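# Assemble two printed parts to match the stand's example

## Task

Join the two 3D-printed parts so that they match the already assembled example displayed on the stand.

## Robot and tools

Robot: two arms, left_arm and right_arm, each ending in a two-finger gripper. Calibrated base poses in the scene frame: left_arm at (-0.051, +0.346, 0) m, quat_wxyz (+1.000, 0, 0, -0.002); right_arm at (+0.057, -0.530, 0) m, quat_wxyz (+1.000, 0, 0, +0.013). The left gripper's fingers can fold. Pinch parts with the outer quarter of the pads, near the tips, for a true squeeze. Deeper toward the palm, the fingers may wrap round the part, grip a thin one loosely or not at all, or squeeze a wide one too hard. Pressing those fingertips straight onto a surface folds them easily, which spoils the next grasp. The right gripper's fingers are rigid.

Frame: every pose, target and velocity is in the scene frame. The origin sits at table-top height, halfway between the nominal bases. +z points up, +x points out over the table, and left_arm is on the +y side; image left/right does not follow arm names. For a gripper, the fingers extend along its own +z and open and close along its own y. end_effector_position is the spot between the pads when closed; the fingertips stick out about 33 mm past it at gaps up to 40 mm, only 9 mm when fully open.

The 20-number row, used by both motion tools: one flat list covering both arms. Numbers 1-10 are left_arm: x, y, z (absolute position in metres), qw, qx, qy, qz (absolute orientation quaternion, w first), then gripper position, force_limit, speed. Numbers 11-20 are the same ten for right_arm. Always send all 20, even when one arm is idle; to keep an arm still, repeat its last reported pose and its last gripper numbers. Keep a fixed target quaternion rather than copying a drifted reported one. Gripper values are scaled to [-1, 1]. position: +1 is 140 mm open, about -0.8 is pads touching, -1 closes until blocked. force_limit sets squeeze (about 14 N at -1, 40 N at 0, 58 N at +1 on parts up to 40 mm wide, for a slow close). speed sets finger speed (about 30, 140, 250 mm/s at -1, 0, +1); faster closes grip harder. Both start at +1.

execute_actions(actions, cameras): actions is a list of actions; each action is a list of up to 15 rows, one per 1/30 s step, the last row repeating if fewer. Each row is an absolute target. A target farther than 0.6 m from the gripper's current spot along any gripper axis gets refused. cameras: names, ["all"] or []; an empty actions list returns all images by default.

move(target, speed, blend, stop_force, zero, blocking, cameras): drives each gripper in a straight line toward the absolute row(s) in target (one row, or a list of up to 15 waypoints sharing a 10 s cap). speed is top path speed in m/s, 0.002 to 3.6, default 0.25 (one value or one per waypoint). blend in metres rounds waypoint corners; 0 stops at each. stop_force in N, 3 to 120, ends an arm's path when its wrist sensor feels that much push against its travel; leave it out when backing off a contact, and don't trust it while the gripper rotates. zero (default true) re-zeroes before the move. blocking=false returns after about 0.5 s while the move continues (not allowed with stop_force). Paths ignore obstacles and the other arm, and avoid sweeping near an arm's own base. The result adds a "move:" line: done, off_target, moving, held or fault, plus limits such as paced or held.

wait(seconds 0-10): let time pass holding commands. stop(): brake a running move. zoom_image(camera, region=[x0,y0,x1,y1] pixels, at most 504 each way) enlarges the latest image of cam_high, cam_low, cam_bench, cam_left_wrist or cam_right_wrist (all 672x504). zero_wrist_force(arm): re-zero that sensor. finished_scene(scene=1): ends the scene irreversibly; the assembly must hold with the robot gone.

Reading results: end_effector_position, end_effector_quat_wxyz and velocities per arm; Hand target is where the arm is actually being driven (orientation is clipped to within 32 degrees of the current one per step, so big turns need several commands). Tool commands lists present gripper commands. object_status: 0 moving, 1 blocked while opening, 2 blocked while closing (a grip), 3 reached target or pads met (maybe empty). position_measured is in counts: 3 open, 75 about 100 mm, 139 about 60 mm, 200 about 20 mm, 230 pads touching. Wrist force/torque are in the gripper's own axes. Joint velocities "within noise" means the arm is at rest. MOTOR HOT warns of overheating before a 30-60 s brake.

Avoid: the arms are stiff, so aiming even slightly beyond a firm contact can trigger a fault stop (external force near 150 N, or torque at joint limits: 141 N m for the big joints, 26.3 N m for wrists), freezing that arm for 10 s. Approach contacts slowly with a small stop_force. Keep the arms and grippers from hitting or squeezing each other. Don't drop parts, release them while moving, slam, or let anything leave the table. Holding loads far out or straining at unreachable poses heats motors.

Each tool is called as name(argument=value, ...), one argument or row to a line, values as JSON.

## Session

execute_actions(
  actions=[],
)

Scene clock: 0.00 s.
left_arm: end_effector_position=(+0.2870, +0.6517, +0.1184) position_measured=3 object_status=3 end_effector_quat_wxyz=(+0.481, -0.455, -0.525, -0.535) | right_arm: end_effector_position=(+0.7465, -0.3203, +0.2885) position_measured=3 object_status=3 end_effector_quat_wxyz=(-0.084, +0.602, +0.742, +0.283)
Joint positions: left_arm=[-0.41 -1.204 2.32 -1.033 -0.432 -0.199] | right_arm=[-0.165 -1.28 1.385 -1.846 -0.994 1.275]
Joint velocities: within noise
Joint torques (N m): no reading
Wrist force (N): no reading
Wrist torque (N m): no reading
Wrist force, peak (N): no reading
Hand target: left_arm +0.2870, +0.6517, +0.1184; +0.481, -0.455, -0.525, -0.535 | right_arm +0.7465, -0.3203, +0.2885; -0.084, +0.602, +0.742, +0.283
Tool commands: left_gripper/position=+1.0 left_gripper/force_limit=+1.0 left_gripper/speed=+1.0 right_gripper/position=+1.0 right_gripper/force_limit=+1.0 right_gripper/speed=+1.0

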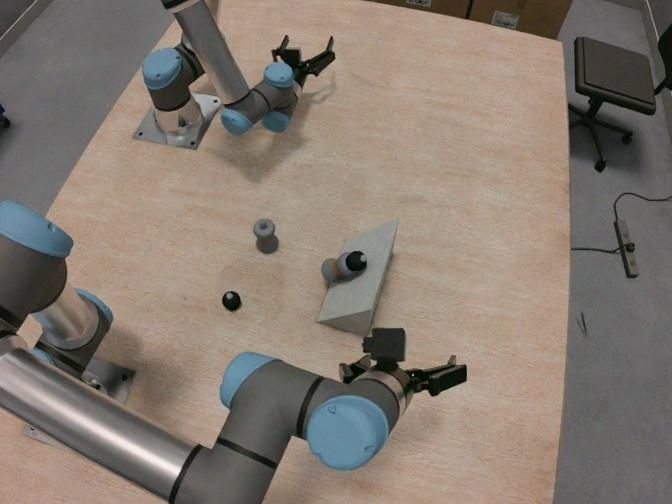

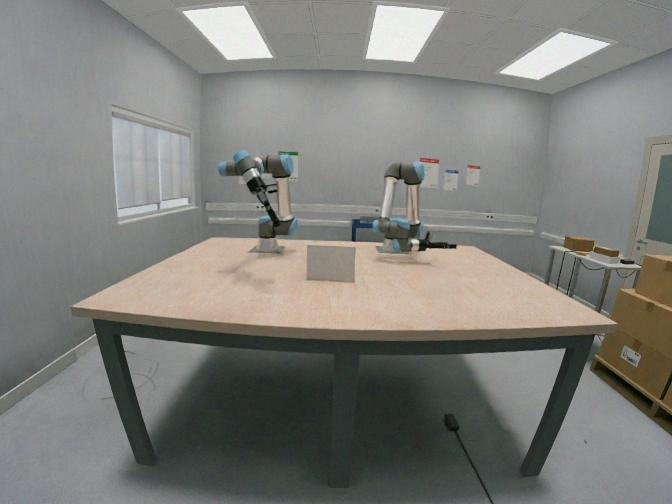

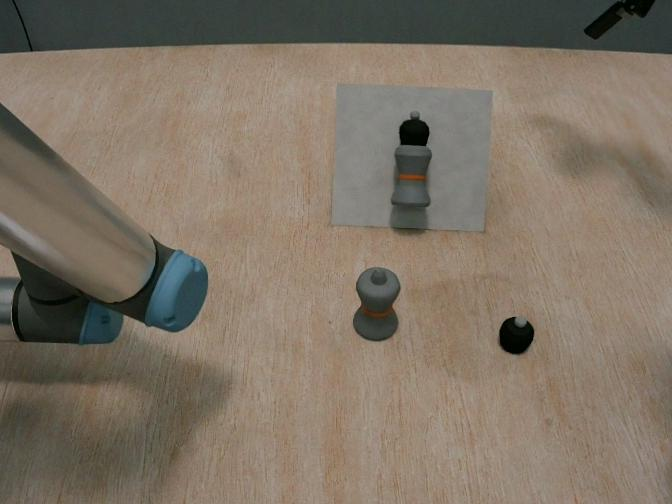

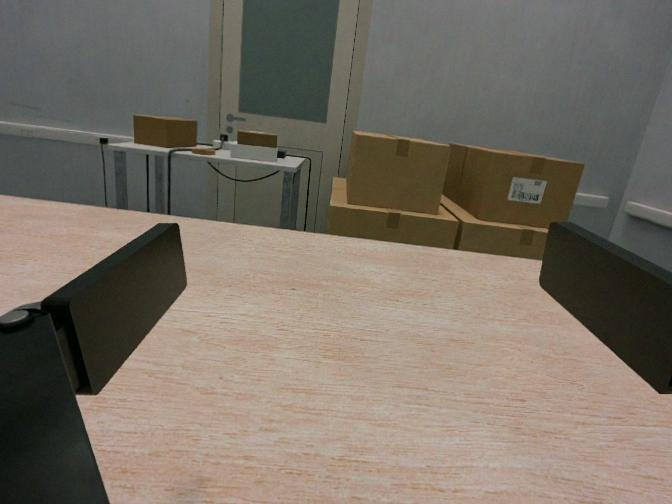

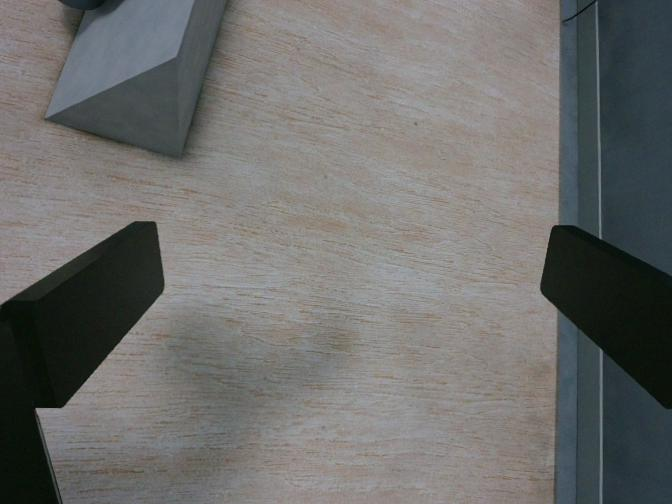

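zoom_image(
  camera="cam_bench",
  region=[330, 90, 550, 370],
)

zoom_image(
  camera="cam_high",
  region=[200, 200, 420, 340],
)

Scaled by 1.800 from the camera's 672x504 image, which has a finer 960x720 frame.

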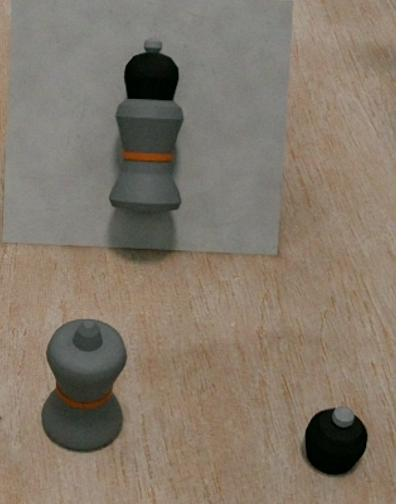

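Scaled by 2.291 from the camera's 672x504 image, which has a finer 960x720 frame.

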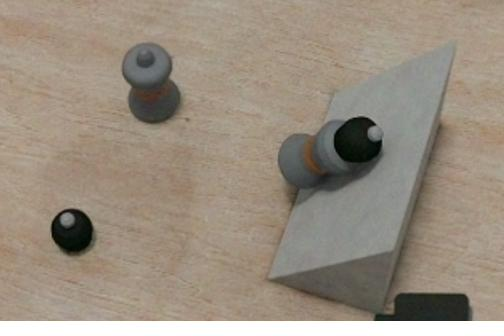

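move(
  target=[
    [0.2870,0.6517,0.1184,0.481,-0.455,-0.525,-0.535,1,1,1,0.60,-0.30,0.42,0,0.7071,0.7071,0,1,1,1],
    [0.2870,0.6517,0.1184,0.481,-0.455,-0.525,-0.535,1,1,1,0.30,-0.20,0.40,0,0.7071,0.7071,0,1,1,1],
  ],
  blend=0.05,
  cameras=["all"],
)

Scene clock: 4.33 s.
left_arm: end_effector_position=(+0.2870, +0.6517, +0.1184) position_measured=3 object_status=3 end_effector_quat_wxyz=(+0.481, -0.455, -0.525, -0.535) | right_arm: end_effector_position=(+0.3001, -0.2001, +0.4000) position_measured=3 object_status=3 end_effector_quat_wxyz=(+0.000, +0.707, +0.707, +0.000) end_effector_velocity=(-0.001, +0.000, +0.000) end_effector_angular_velocity=(-0.001, +0.001, -0.003)
Joint positions: left_arm=[-0.41 -1.204 2.319 -1.032 -0.433 -0.2] | right_arm=[0.578 -1.764 1.422 -1.229 -1.571 2.174]
Joint velocities: left_arm=[within noise] | right_arm=[0.002 -0.001 0.001 0 0 0.005]
Joint torques (N m): left_arm=[8.95 -12.6 -21.12 2.53 -1.76 -2.05] | right_arm=[10.87 -29.33 -14.93 -5.65 -1.2 1.63]
Wrist force (N): left_arm=[0.3 0.0 -0.1] | right_arm=[0.3 0.7 -0.1]
Wrist torque (N m): left_arm=[-0.02 -0.07 0.08] | right_arm=[0.09 0.01 -0.10]
Wrist force, peak (N): left_arm=[0.2 -0.1 -0.4] | right_arm=[-1.5 -0.1 0.6]
Hand target: left_arm +0.2870, +0.6517, +0.1184; +0.481, -0.455, -0.525, -0.535 | right_arm +0.3000, -0.2000, +0.4000; +0.000, +0.707, +0.707, +0.000
Off the commanded pose: left_arm 0.000 m, 0 deg | right_arm 0.000 m, 0 deg.
move: done

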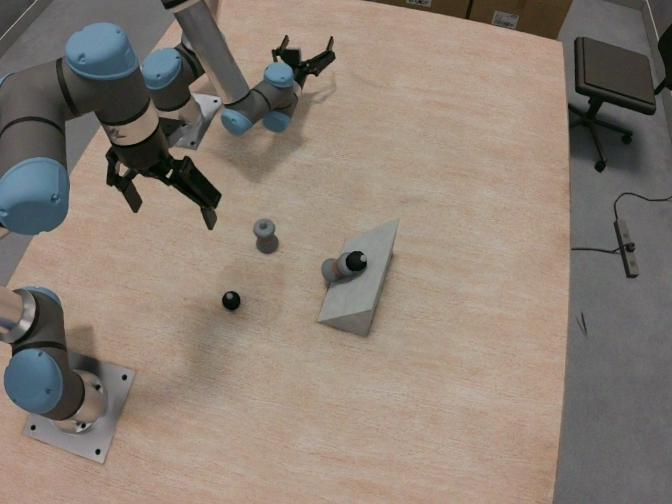

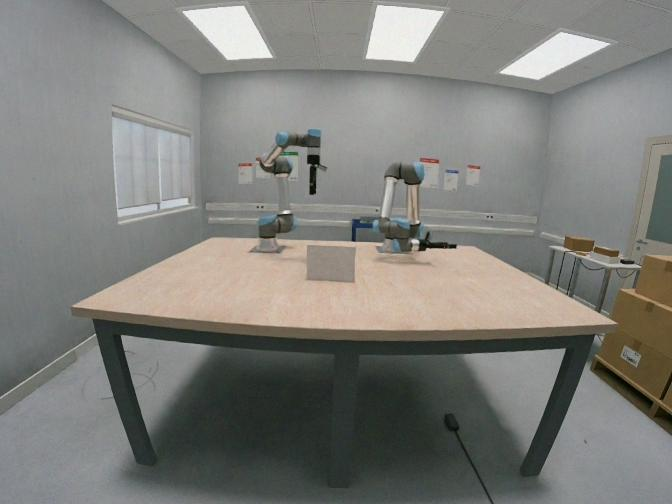

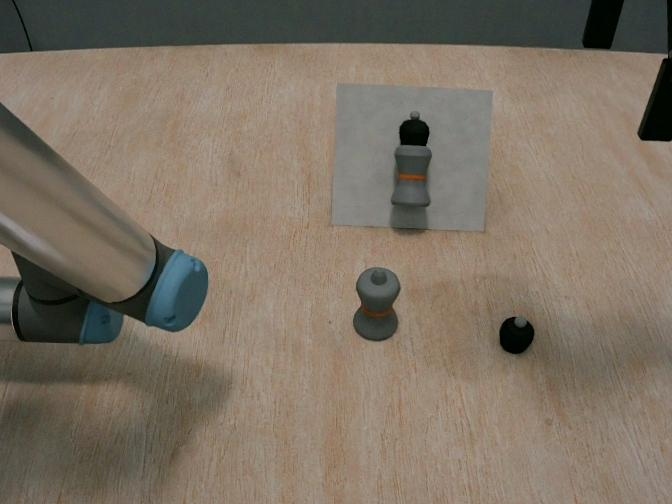

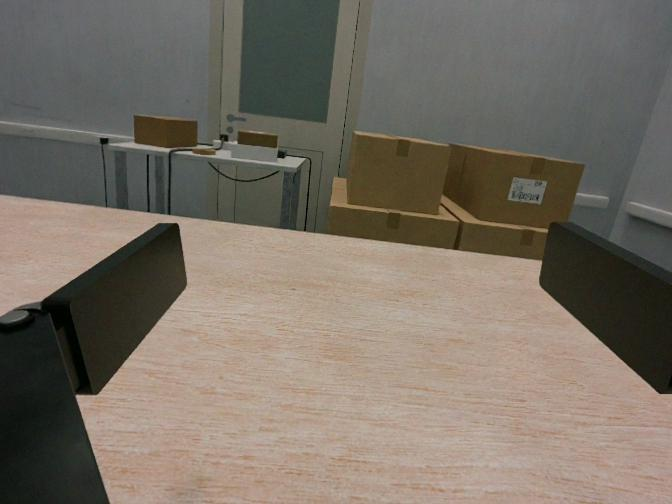

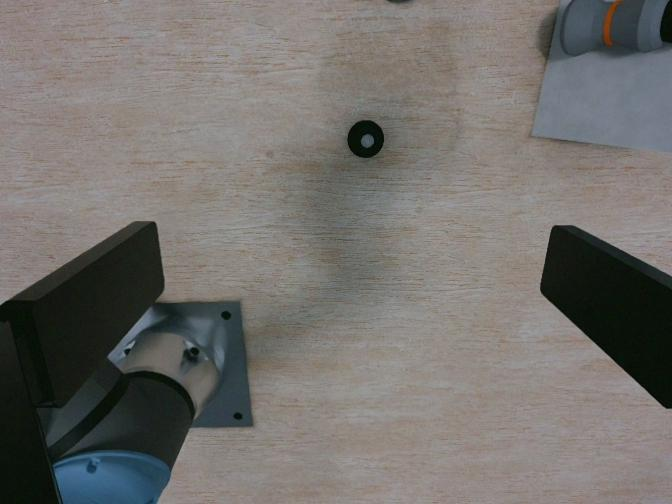

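move(
  target=[0.2870,0.6517,0.1184,0.481,-0.455,-0.525,-0.535,1,1,1,0.30,-0.05,0.40,0,0.7071,0.7071,0,1,1,1],
  cameras=["cam_right_wrist","cam_high"],
)

Scene clock: 6.17 s.
left_arm: end_effector_position=(+0.2870, +0.6517, +0.1184) position_measured=3 object_status=3 end_effector_quat_wxyz=(+0.481, -0.455, -0.525, -0.535) | right_arm: end_effector_position=(+0.3000, -0.0501, +0.4000) position_measured=3 object_status=3 end_effector_quat_wxyz=(+0.000, +0.707, +0.707, +0.000)
Joint positions: left_arm=[-0.41 -1.204 2.319 -1.032 -0.433 -0.2] | right_arm=[0.825 -1.452 1.123 -1.242 -1.571 2.422]
Joint torques (N m): left_arm=[8.06 -12.21 -20.81 2.47 -1.64 -2] | right_arm=[11.69 -16.87 -27.63 -0.06 -1.23 1.79]
Wrist force (N): left_arm=[0.2 0.2 -0.3] | right_arm=[0.0 0.7 0.1]
Wrist torque (N m): left_arm=[0.05 -0.04 0.07] | right_arm=[0.09 0.08 -0.09]
Wrist force, peak (N): left_arm=[0.6 -0.2 -0.2] | right_arm=[2.3 0.4 0.1]
Hand target: left_arm +0.2870, +0.6517, +0.1184; +0.481, -0.455, -0.525, -0.535 | right_arm +0.3000, -0.0500, +0.4000; +0.000, +0.707, +0.707, +0.000
Off the commanded pose: left_arm 0.000 m, 0 deg | right_arm 0.000 m, 0 deg.
move: done
Images, in order (width x height): cam_high 672x504, cam_right_wrist 672x504.

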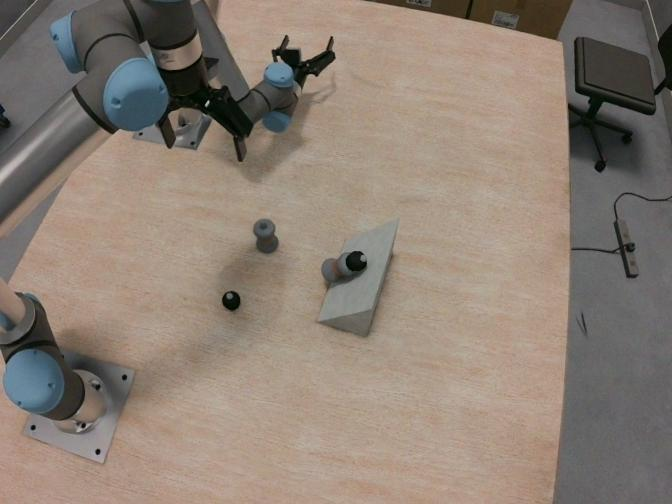

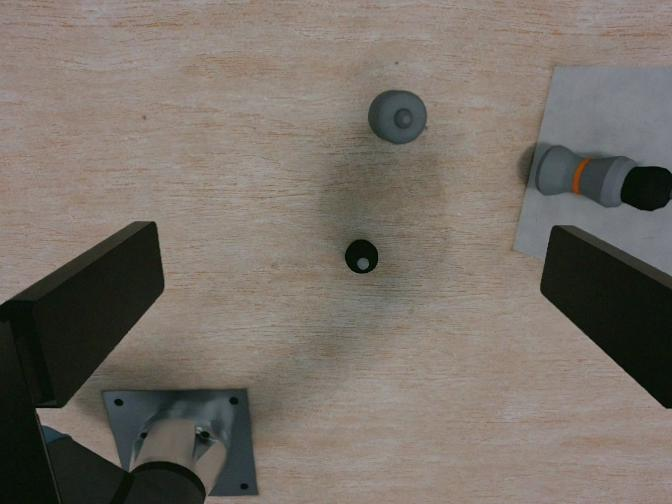

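move(
  target=[0.2870,0.6517,0.1184,0.481,-0.455,-0.525,-0.535,1,1,1,0.29,-0.29,0.20,0,0.7071,0.7071,0,1,1,1],
  cameras=["cam_right_wrist","cam_high","cam_bench"],
)

Scene clock: 9.23 s.
left_arm: end_effector_position=(+0.2870, +0.6517, +0.1184) position_measured=3 object_status=3 end_effector_quat_wxyz=(+0.481, -0.455, -0.525, -0.535) | right_arm: end_effector_position=(+0.2900, -0.2899, +0.2000) position_measured=3 object_status=3 end_effector_quat_wxyz=(+0.000, +0.707, +0.707, +0.000)
Joint positions: left_arm=[-0.41 -1.204 2.319 -1.032 -0.433 -0.2] | right_arm=[0.364 -2.017 2.106 -1.66 -1.571 1.961]
Joint torques (N m): left_arm=[9.33 -13.11 -20.4 2.5 -1.66 -1.89] | right_arm=[-10.99 -20.24 -17.19 -5.8 1.56 -1.48]
Wrist force (N): left_arm=[0.4 0.0 -0.1] | right_arm=[0.2 0.6 0.0]
Wrist torque (N m): left_arm=[0.01 -0.08 0.07] | right_arm=[0.09 0.03 0.05]
Wrist force, peak (N): left_arm=[0.4 0.1 -0.4] | right_arm=[1.9 0.9 -0.8]
Hand target: left_arm +0.2870, +0.6517, +0.1184; +0.481, -0.455, -0.525, -0.535 | right_arm +0.2900, -0.2900, +0.2000; +0.000, +0.707, +0.707, +0.000
Off the commanded pose: left_arm 0.000 m, 0 deg | right_arm 0.000 m, 0 deg.
move: done
Images, in order (width x height): cam_high 672x504, cam_bench 672x504, cam_right_wrist 672x504.

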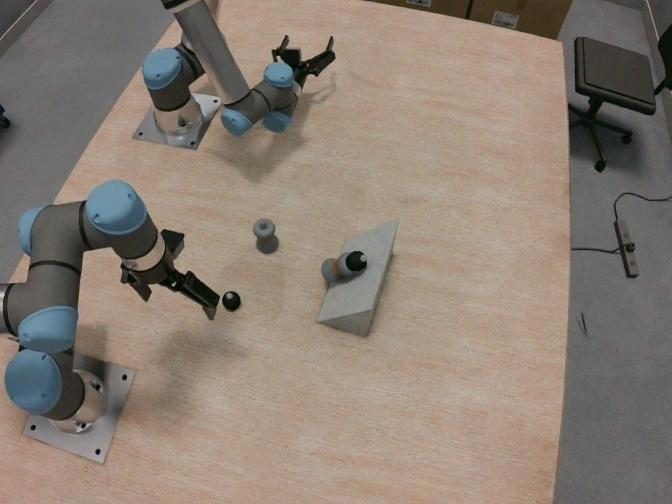

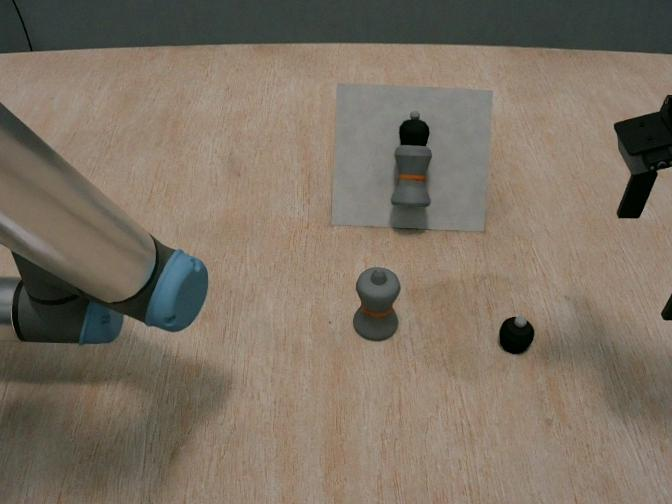

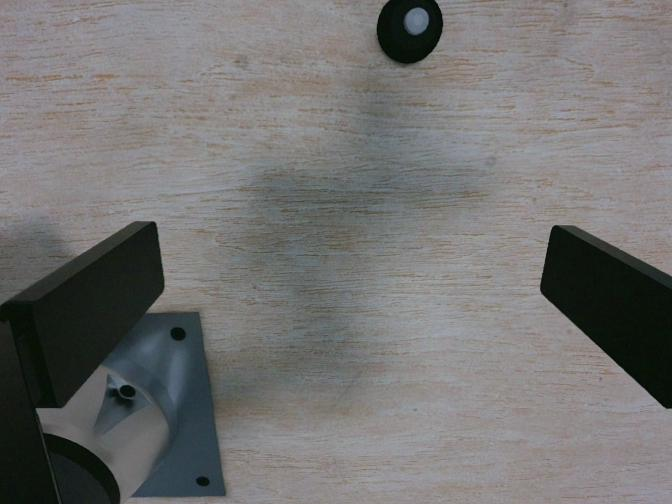

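move(
  target=[0.2870,0.6517,0.1184,0.481,-0.455,-0.525,-0.535,1,1,1,0.325,-0.165,0.18,0,0.7071,0.7071,0,1,1,1],
  cameras=["cam_right_wrist","cam_high","cam_bench"],
)

Scene clock: 10.70 s.
left_arm: end_effector_position=(+0.2870, +0.6517, +0.1184) position_measured=3 object_status=3 end_effector_quat_wxyz=(+0.481, -0.455, -0.525, -0.535) | right_arm: end_effector_position=(+0.3250, -0.1651, +0.1800) position_measured=3 object_status=3 end_effector_quat_wxyz=(+0.000, +0.707, +0.707, +0.000)
Joint positions: left_arm=[-0.41 -1.204 2.319 -1.032 -0.433 -0.2] | right_arm=[0.612 -1.683 1.925 -1.812 -1.571 2.209]
Joint torques (N m): left_arm=[8.46 -12.87 -20.91 2.51 -1.73 -1.95] | right_arm=[10.76 -6.75 -28.27 -5.77 -1.16 1.67]
Wrist force (N): left_arm=[0.2 0.2 -0.2] | right_arm=[0.0 0.7 0.1]
Wrist torque (N m): left_arm=[0.03 -0.05 0.07] | right_arm=[0.09 0.07 -0.11]
Wrist force, peak (N): left_arm=[0.2 -0.3 -0.3] | right_arm=[2.3 0.9 0.4]
Hand target: left_arm +0.2870, +0.6517, +0.1184; +0.481, -0.455, -0.525, -0.535 | right_arm +0.3250, -0.1650, +0.1800; +0.000, +0.707, +0.707, +0.000
Off the commanded pose: left_arm 0.000 m, 0 deg | right_arm 0.000 m, 0 deg.
move: done
Images, in order (width x height): cam_high 672x504, cam_bench 672x504, cam_right_wrist 672x504.

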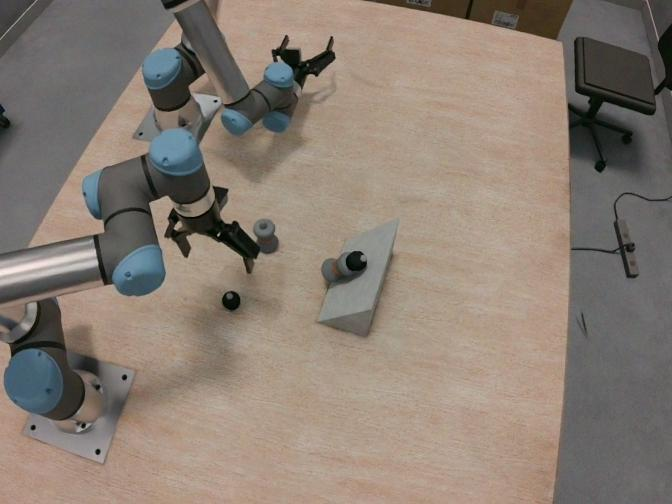

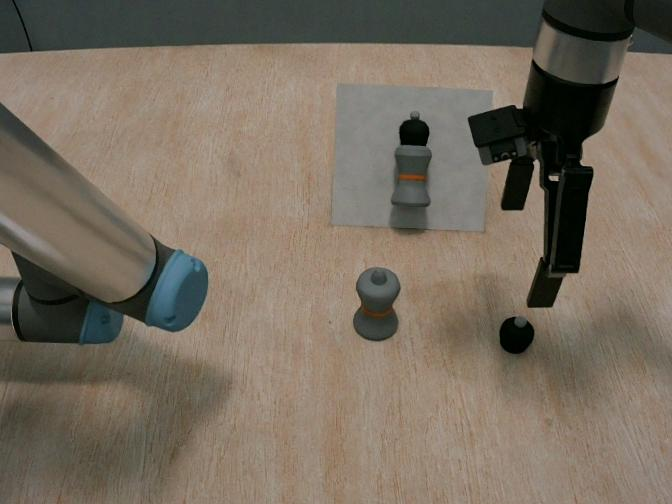

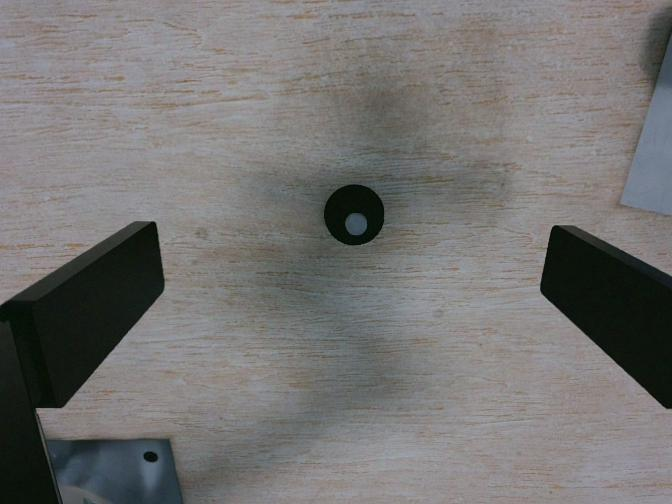

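move(
  target=[0.2870,0.6517,0.1184,0.481,-0.455,-0.525,-0.535,1,1,1,0.325,-0.165,0.10,0,0.7071,0.7071,0,0.1,-1,0],
  cameras=["cam_right_wrist","cam_bench"],
)

Scene clock: 12.07 s.
left_arm: end_effector_position=(+0.2870, +0.6517, +0.1184) position_measured=3 object_status=3 end_effector_quat_wxyz=(+0.481, -0.455, -0.525, -0.535) | right_arm: end_effector_position=(+0.3250, -0.1650, +0.1001) position_measured=117 object_status=3 end_effector_quat_wxyz=(+0.000, +0.707, +0.707, +0.000)
Joint positions: left_arm=[-0.41 -1.204 2.319 -1.032 -0.433 -0.2] | right_arm=[0.612 -1.612 2.077 -2.036 -1.571 2.209]
Joint torques (N m): left_arm=[9.45 -12.6 -20.08 2.25 -1.86 -1.95] | right_arm=[11.36 -8.57 -13.98 -6.13 1.14 1.65]
Wrist force (N): left_arm=[0.0 0.2 -0.1] | right_arm=[0.3 0.5 0.7]
Wrist torque (N m): left_arm=[0.03 0.00 0.08] | right_arm=[0.06 0.01 -0.10]
Wrist force, peak (N): left_arm=[0.3 0.0 0.2] | right_arm=[-0.1 0.4 1.9]
Hand target: left_arm +0.2870, +0.6517, +0.1184; +0.481, -0.455, -0.525, -0.535 | right_arm +0.3250, -0.1650, +0.1000; +0.000, +0.707, +0.707, +0.000
Off the commanded pose: left_arm 0.000 m, 0 deg | right_arm 0.000 m, 0 deg.
move: done
Images, in order (width x height): cam_bench 672x504, cam_right_wrist 672x504.

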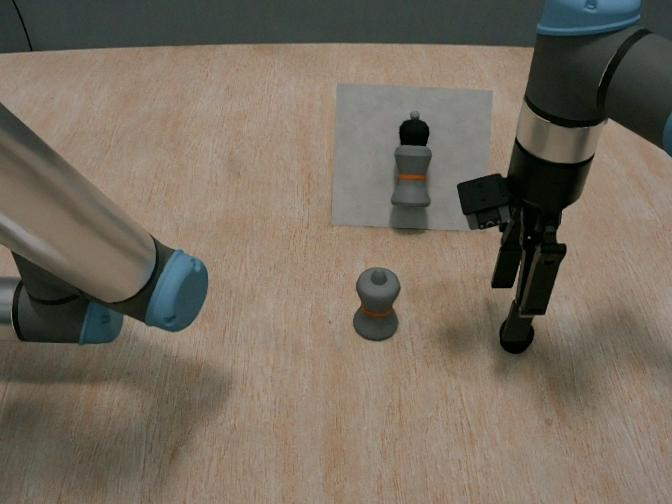

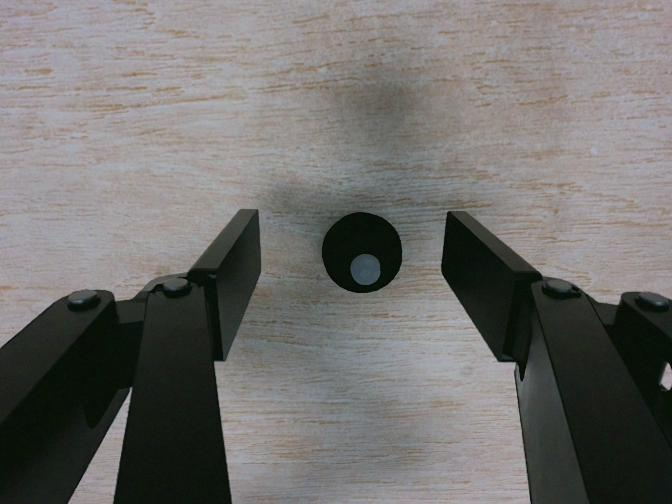

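move(
  target=[0.2870,0.6517,0.1184,0.481,-0.455,-0.525,-0.535,1,1,1,0.329,-0.172,0.06,0,0.7071,0.7071,0,0.1,-1,0],
  cameras=["cam_right_wrist","cam_bench"],
  speed=0.1,
)

Scene clock: 13.60 s.
left_arm: end_effector_position=(+0.2870, +0.6517, +0.1184) position_measured=3 object_status=3 end_effector_quat_wxyz=(+0.481, -0.455, -0.525, -0.535) | right_arm: end_effector_position=(+0.3290, -0.1720, +0.0601) position_measured=117 object_status=3 end_effector_quat_wxyz=(+0.000, +0.707, +0.707, +0.000)
Joint positions: left_arm=[-0.41 -1.204 2.319 -1.032 -0.433 -0.2] | right_arm=[0.594 -1.565 2.149 -2.155 -1.571 2.19]
Joint torques (N m): left_arm=[8.97 -12.26 -20.66 2.28 -1.56 -1.87] | right_arm=[-10.29 -9.14 -14.35 -5.79 1.04 -1.79]
Wrist force (N): left_arm=[0.0 0.0 -0.2] | right_arm=[0.1 0.5 0.4]
Wrist torque (N m): left_arm=[0.00 0.00 0.07] | right_arm=[0.07 0.06 0.03]
Wrist force, peak (N): left_arm=[0.2 -0.1 -0.3] | right_arm=[0.0 0.6 1.0]
Hand target: left_arm +0.2870, +0.6517, +0.1184; +0.481, -0.455, -0.525, -0.535 | right_arm +0.3290, -0.1720, +0.0600; +0.000, +0.707, +0.707, +0.000
Off the commanded pose: left_arm 0.000 m, 0 deg | right_arm 0.000 m, 0 deg.
move: done
Images, in order (width x height): cam_bench 672x504, cam_right_wrist 672x504.

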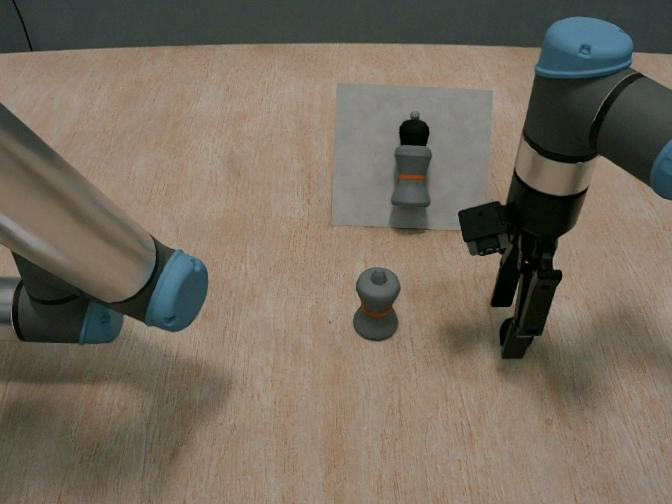

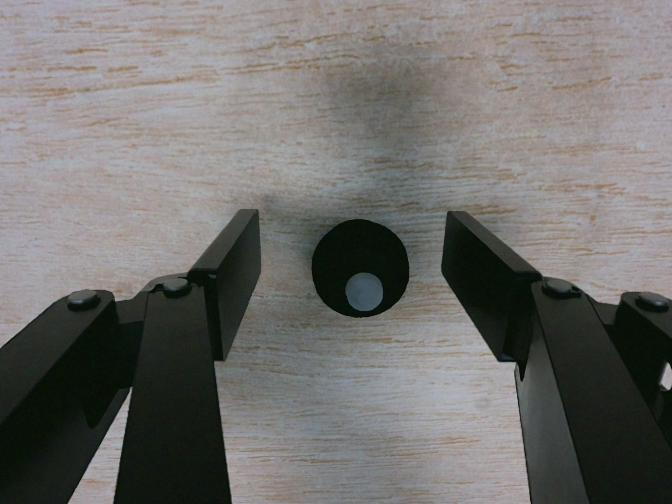

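move(
  target=[0.2870,0.6517,0.1184,0.481,-0.455,-0.525,-0.535,1,1,1,0.3325,-0.182,0.044,0,0.7071,0.7071,0,0.1,-1,0],
  cameras=["cam_right_wrist","cam_bench"],
  speed=0.1,
)

zoom_image(
  camera="cam_bench",
  region=[440, 230, 600, 380],
)

Scene clock: 14.93 s.
left_arm: end_effector_position=(+0.2870, +0.6517, +0.1184) position_measured=3 object_status=3 end_effector_quat_wxyz=(+0.481, -0.455, -0.525, -0.535) | right_arm: end_effector_position=(+0.3325, -0.1820, +0.0441) position_measured=117 object_status=3 end_effector_quat_wxyz=(+0.000, +0.707, +0.707, +0.000)
Joint positions: left_arm=[-0.41 -1.204 2.319 -1.032 -0.433 -0.2] | right_arm=[0.57 -1.552 2.186 -2.204 -1.571 2.166]
Joint torques (N m): left_arm=[9.71 -11.91 -20.58 2.23 -1.81 -2.03] | right_arm=[-11.89 -10.42 -13.21 -5.99 0.76 -1.93]
Wrist force (N): left_arm=[0.3 0.1 -0.2] | right_arm=[-0.1 0.4 0.1]
Wrist torque (N m): left_arm=[0.01 -0.06 0.08] | right_arm=[0.02 0.09 0.02]
Wrist force, peak (N): left_arm=[0.4 0.2 -0.3] | right_arm=[0.0 0.8 0.8]
Hand target: left_arm +0.2870, +0.6517, +0.1184; +0.481, -0.455, -0.525, -0.535 | right_arm +0.3325, -0.1820, +0.0440; +0.000, +0.707, +0.707, +0.000
Off the commanded pose: left_arm 0.000 m, 0 deg | right_arm 0.000 m, 0 deg.
move: done
Images, in order (width x height): cam_bench 672x504, cam_right_wrist 672x504.

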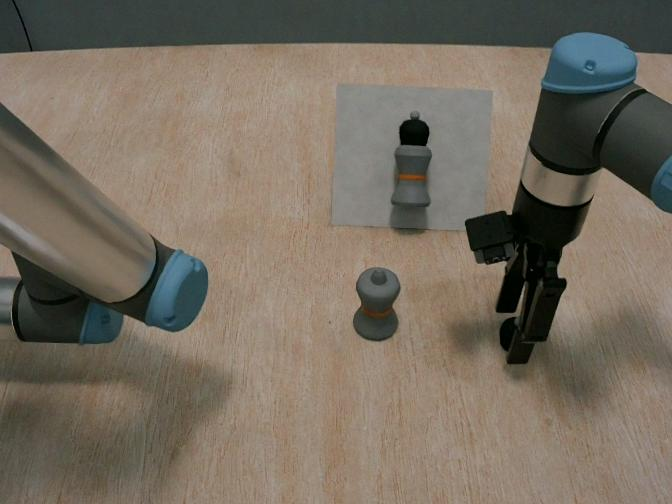

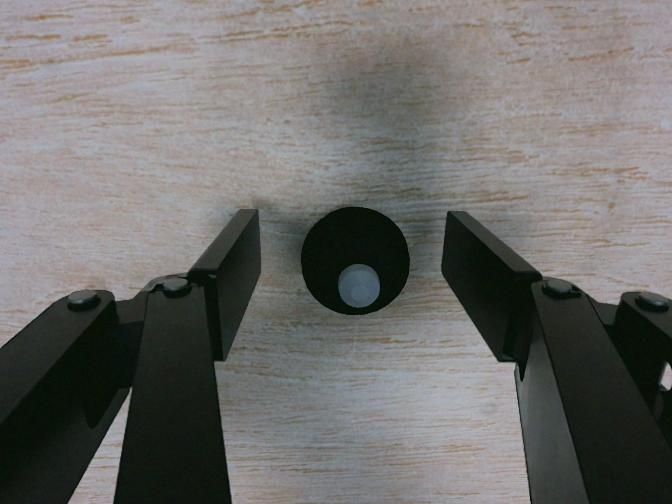

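Scaled by 3.150 from the camera's 672x504 image, which has a finer 960x720 frame.

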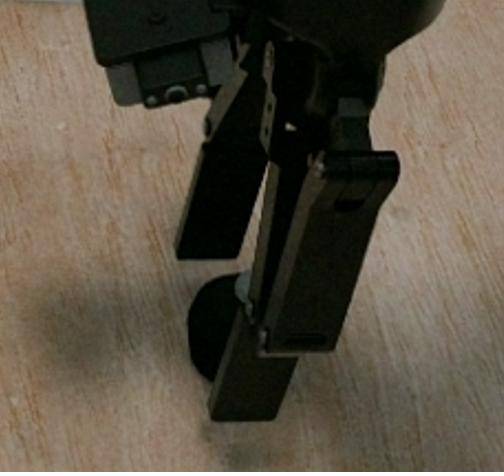

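move(
  target=[
    [0.2870,0.6517,0.1184,0.481,-0.455,-0.525,-0.535,1,1,1,0.333,-0.185,0.043,0,0.7071,0.7071,0,0.1,-1,0],
    [0.2870,0.6517,0.1184,0.481,-0.455,-0.525,-0.535,1,1,1,0.333,-0.185,0.043,0,0.7071,0.7071,0,-1,-0.3,-1],
  ],
  cameras=["cam_right_wrist","cam_bench"],
  speed=0.1,
)

Scene clock: 17.57 s.
left_arm: end_effector_position=(+0.2870, +0.6517, +0.1184) position_measured=3 object_status=3 end_effector_quat_wxyz=(+0.481, -0.455, -0.525, -0.535) | right_arm: end_effector_position=(+0.3330, -0.1850, +0.0430) position_measured=167 object_status=2 end_effector_quat_wxyz=(+0.000, +0.707, +0.707, +0.000)
Joint positions: left_arm=[-0.41 -1.204 2.319 -1.032 -0.433 -0.2] | right_arm=[0.563 -1.556 2.193 -2.208 -1.571 2.16]
Joint torques (N m): left_arm=[8.31 -13.16 -20.59 2.32 -1.74 -1.89] | right_arm=[-9.07 -30.66 -11.95 -5.34 0.72 -1.8]
Wrist force (N): left_arm=[0.4 0.2 -0.2] | right_arm=[-1.1 -1.5 -9.9]
Wrist torque (N m): left_arm=[0.04 -0.08 0.08] | right_arm=[0.16 0.08 0.03]
Wrist force, peak (N): left_arm=[0.4 -0.1 -0.2] | right_arm=[-1.1 -1.5 -9.9]
Hand target: left_arm +0.2870, +0.6517, +0.1184; +0.481, -0.455, -0.525, -0.535 | right_arm +0.3330, -0.1850, +0.0430; +0.000, +0.707, +0.707, +0.000
Off the commanded pose: left_arm 0.000 m, 0 deg | right_arm 0.000 m, 0 deg.
move: done
Images, in order (width x height): cam_bench 672x504, cam_right_wrist 672x504.

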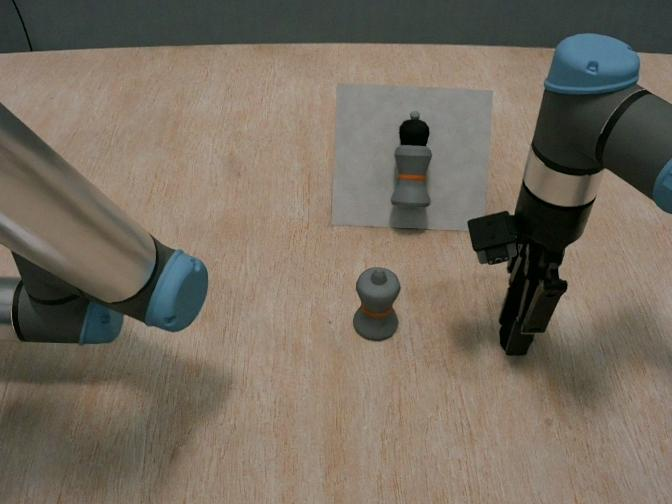

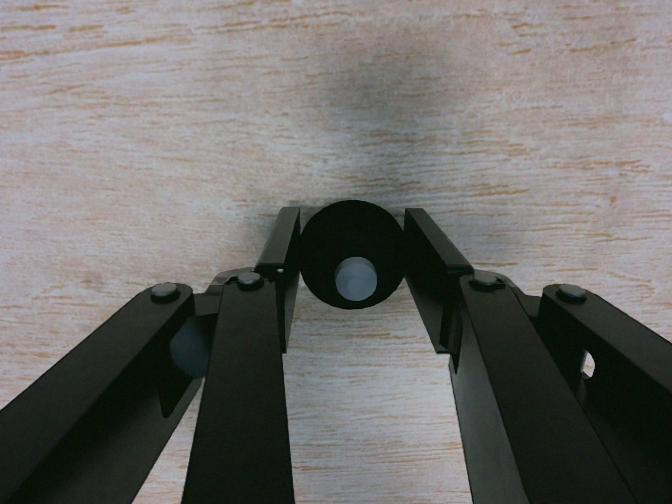

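move(
  target=[0.2870,0.6517,0.1184,0.481,-0.455,-0.525,-0.535,1,1,1,0.333,-0.185,0.073,0,0.7071,0.7071,0,-1,-0.3,-1],
  cameras=["cam_right_wrist","cam_bench"],
  speed=0.05,
)

zoom_image(
  camera="cam_bench",
  region=[440, 200, 600, 380],
)

Scene clock: 19.00 s.
left_arm: end_effector_position=(+0.2870, +0.6517, +0.1184) position_measured=3 object_status=3 end_effector_quat_wxyz=(+0.481, -0.455, -0.525, -0.535) | right_arm: end_effector_position=(+0.3330, -0.1850, +0.0729) position_measured=167 object_status=2 end_effector_quat_wxyz=(+0.000, +0.707, +0.707, +0.000)
Joint positions: left_arm=[-0.41 -1.204 2.319 -1.032 -0.433 -0.2] | right_arm=[0.563 -1.603 2.148 -2.116 -1.571 2.16]
Joint torques (N m): left_arm=[7.84 -13.09 -20.12 2.24 -1.73 -1.8] | right_arm=[-1.03 -36.37 -25.41 -0.03 1.11 0.34]
Wrist force (N): left_arm=[0.2 0.0 -0.1] | right_arm=[0.3 0.5 0.6]
Wrist torque (N m): left_arm=[-0.01 -0.04 0.07] | right_arm=[0.07 0.02 0.03]
Wrist force, peak (N): left_arm=[0.3 0.2 -0.1] | right_arm=[-0.8 -1.9 -9.9]
Hand target: left_arm +0.2870, +0.6517, +0.1184; +0.481, -0.455, -0.525, -0.535 | right_arm +0.3330, -0.1850, +0.0730; +0.000, +0.707, +0.707, +0.000
Off the commanded pose: left_arm 0.000 m, 0 deg | right_arm 0.000 m, 0 deg.
move: done
Images, in order (width x height): cam_bench 672x504, cam_right_wrist 672x504.

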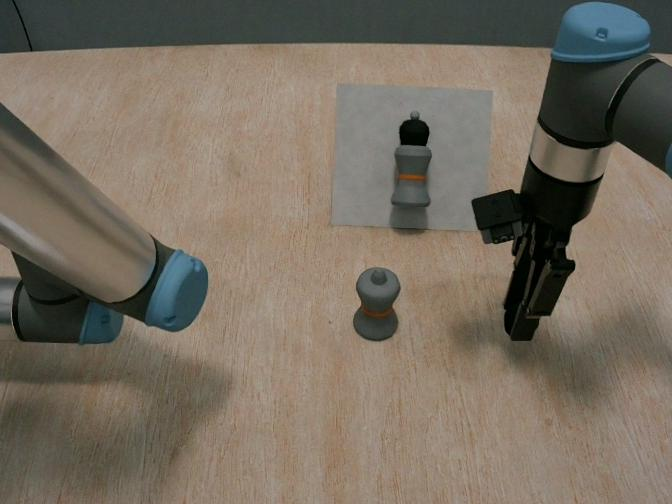

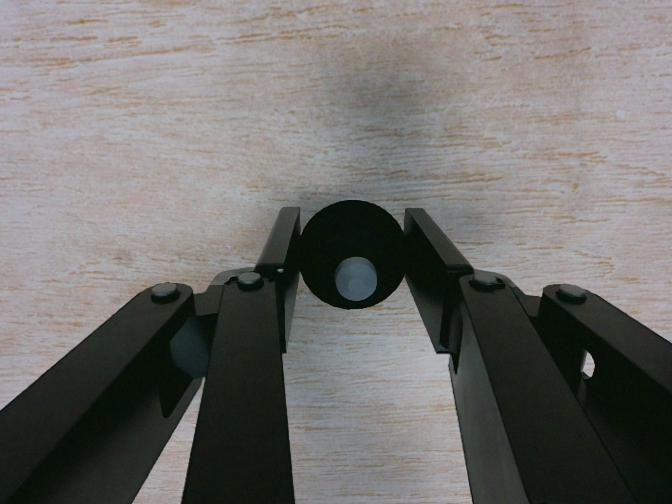

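Scaled by 2.800 from the camera's 672x504 image, which has a finer 960x720 frame.

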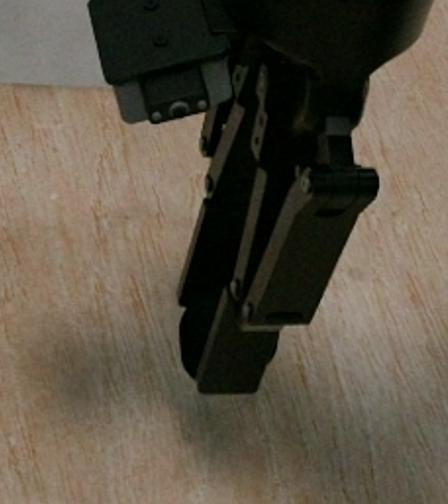

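move(
  target=[
    [0.2870,0.6517,0.1184,0.481,-0.455,-0.525,-0.535,1,1,1,0.333,-0.185,0.22,0,0.7071,0.7071,0,-1,-0.3,-1],
    [0.2870,0.6517,0.1184,0.481,-0.455,-0.525,-0.535,1,1,1,0.365,-0.09,0.22,0,0.7071,0.7071,0,-1,-0.3,-1],
  ],
  cameras=["cam_right_wrist","cam_bench","cam_high"],
  blend=0.03,
)

Scene clock: 21.73 s.
left_arm: end_effector_position=(+0.2870, +0.6517, +0.1184) position_measured=3 object_status=3 end_effector_quat_wxyz=(+0.481, -0.455, -0.525, -0.535) | right_arm: end_effector_position=(+0.3650, -0.0901, +0.2200) position_measured=167 object_status=2 end_effector_quat_wxyz=(+0.000, +0.707, +0.707, +0.000)
Joint positions: left_arm=[-0.41 -1.204 2.319 -1.032 -0.433 -0.2] | right_arm=[0.683 -1.495 1.636 -1.712 -1.571 2.279]
Joint torques (N m): left_arm=[8 -12.64 -20.43 2.1 -1.71 -1.7] | right_arm=[11.96 -18 -29.56 -0.12 -1.46 1.71]
Wrist force (N): left_arm=[0.1 0.1 -0.1] | right_arm=[0.4 0.4 0.5]
Wrist torque (N m): left_arm=[0.01 -0.02 0.08] | right_arm=[0.04 -0.01 -0.11]
Wrist force, peak (N): left_arm=[0.3 -0.2 -0.2] | right_arm=[0.5 0.4 2.3]
Hand target: left_arm +0.2870, +0.6517, +0.1184; +0.481, -0.455, -0.525, -0.535 | right_arm +0.3650, -0.0900, +0.2200; +0.000, +0.707, +0.707, +0.000
Off the commanded pose: left_arm 0.000 m, 0 deg | right_arm 0.000 m, 0 deg.
move: done
Images, in order (width x height): cam_high 672x504, cam_bench 672x504, cam_right_wrist 672x504.

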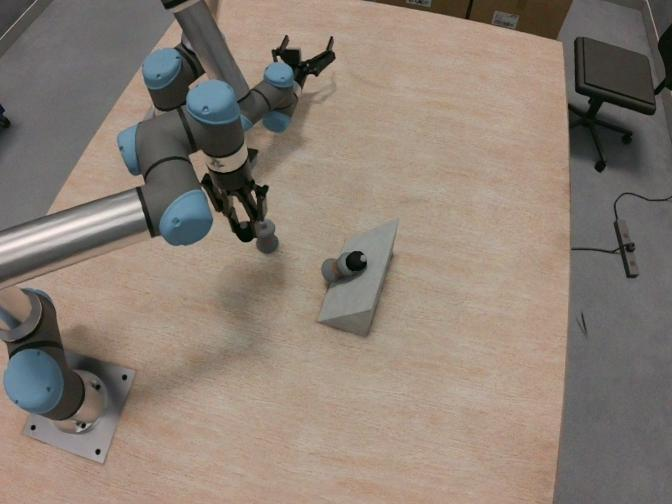

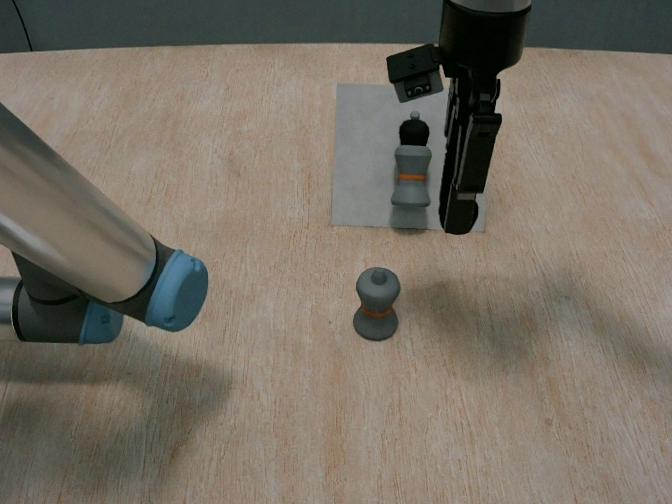

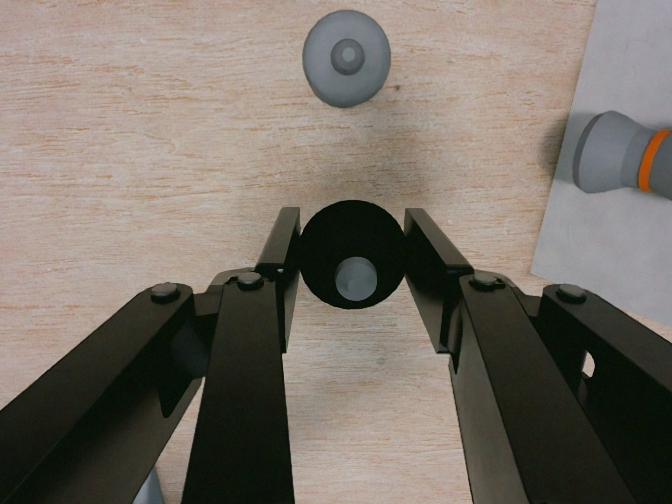

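move(
  target=[0.2870,0.6517,0.1184,0.481,-0.455,-0.525,-0.535,1,1,1,0.365,-0.09,0.30,0,0.7071,0.7071,0,-1,-0.3,-1],
  cameras=["cam_right_wrist"],
)

zoom_image(
  camera="cam_right_wrist",
  region=[260, 0, 440, 140],
)

move(
  target=[0.2870,0.6517,0.1184,0.481,-0.455,-0.525,-0.535,1,1,1,0.365,-0.05,0.22,0,0.7071,0.7071,0,-1,-0.3,-1],
  cameras=["cam_right_wrist","cam_bench"],
)

zoom_image(
  camera="cam_right_wrist",
  region=[260, 60, 440, 200],
)

Scene clock: 24.33 s.
left_arm: end_effector_position=(+0.2870, +0.6517, +0.1184) position_measured=3 object_status=3 end_effector_quat_wxyz=(+0.481, -0.455, -0.525, -0.535) | right_arm: end_effector_position=(+0.3650, -0.0900, +0.2999) position_measured=167 object_status=2 end_effector_quat_wxyz=(+0.000, +0.707, +0.707, +0.000)
Joint positions: left_arm=[-0.41 -1.204 2.319 -1.032 -0.433 -0.2] | right_arm=[0.683 -1.502 1.439 -1.508 -1.571 2.279]
Joint torques (N m): left_arm=[8.1 -12.79 -20.1 2.18 -1.72 -1.88] | right_arm=[1.38 -15.85 -30.41 -0.13 -1.59 -0.52]
Wrist force (N): left_arm=[0.3 0.0 -0.3] | right_arm=[0.1 0.4 0.3]
Wrist torque (N m): left_arm=[-0.01 -0.07 0.07] | right_arm=[0.05 0.05 -0.10]
Wrist force, peak (N): left_arm=[0.4 -0.2 -0.4] | right_arm=[0.4 0.2 2.3]
Hand target: left_arm +0.2870, +0.6517, +0.1184; +0.481, -0.455, -0.525, -0.535 | right_arm +0.3650, -0.0900, +0.3000; +0.000, +0.707, +0.707, +0.000
Off the commanded pose: left_arm 0.000 m, 0 deg | right_arm 0.000 m, 0 deg.
move: done
Images, in order (width x height): cam_right_wrist 672x504.

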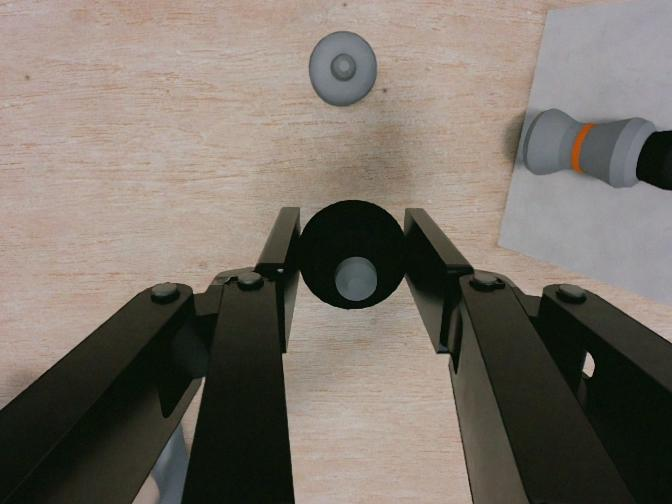

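Scaled by 2.800 from the camera's 672x504 image, which has a finer 960x720 frame.

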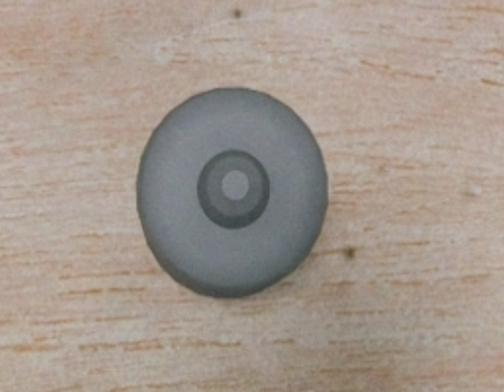

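Scene clock: 25.40 s.
left_arm: end_effector_position=(+0.2870, +0.6517, +0.1184) position_measured=3 object_status=3 end_effector_quat_wxyz=(+0.481, -0.455, -0.525, -0.535) | right_arm: end_effector_position=(+0.3650, -0.0501, +0.2201) position_measured=167 object_status=2 end_effector_quat_wxyz=(+0.000, +0.707, +0.707, +0.000)
Joint positions: left_arm=[-0.41 -1.204 2.319 -1.032 -0.433 -0.2] | right_arm=[0.738 -1.415 1.546 -1.701 -1.571 2.334]
Joint torques (N m): left_arm=[7.75 -13.01 -20.57 2.19 -1.71 -1.79] | right_arm=[10.93 -21.17 -15.75 -5.77 -1.36 1.61]
Wrist force (N): left_arm=[0.2 0.0 0.0] | right_arm=[0.0 0.8 0.4]
Wrist torque (N m): left_arm=[0.00 -0.05 0.07] | right_arm=[0.13 0.11 -0.13]
Wrist force, peak (N): left_arm=[0.4 -0.2 0.1] | right_arm=[1.0 0.8 1.9]
Hand target: left_arm +0.2870, +0.6517, +0.1184; +0.481, -0.455, -0.525, -0.535 | right_arm +0.3650, -0.0500, +0.2200; +0.000, +0.707, +0.707, +0.000
Off the commanded pose: left_arm 0.000 m, 0 deg | right_arm 0.000 m, 0 deg.
move: done
Images, in order (width x height): cam_bench 672x504, cam_right_wrist 672x504.

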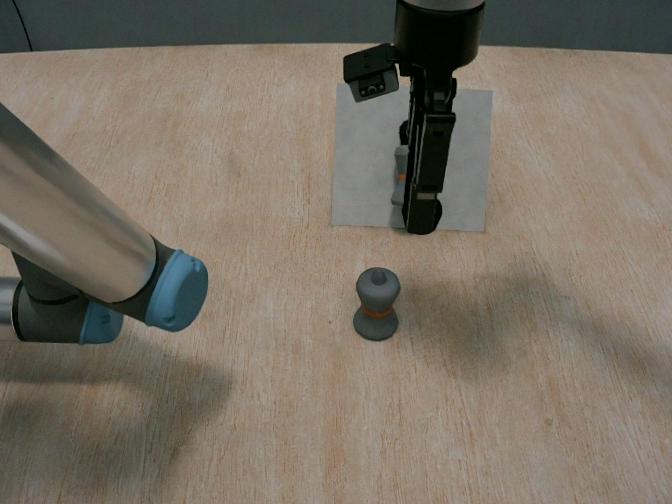

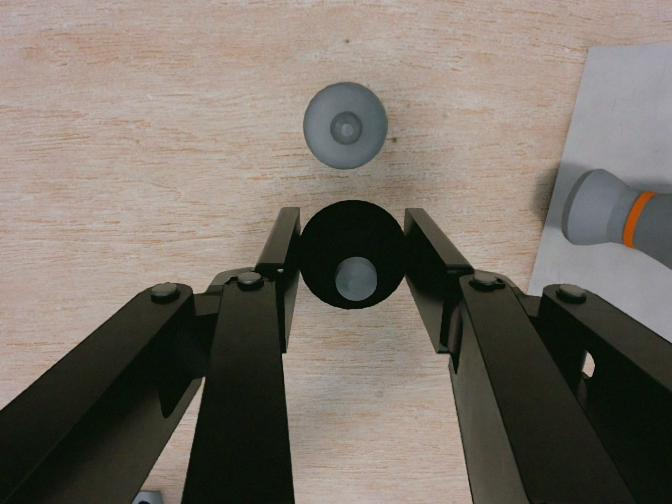

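Scaled by 2.800 from the camera's 672x504 image, which has a finer 960x720 frame.

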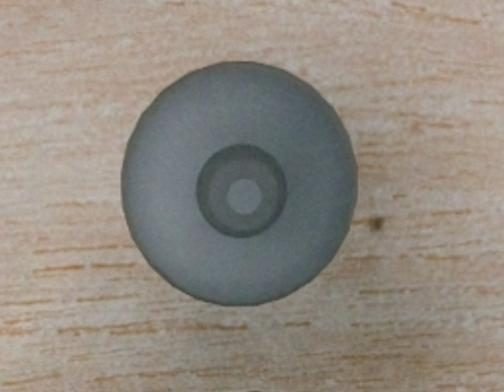

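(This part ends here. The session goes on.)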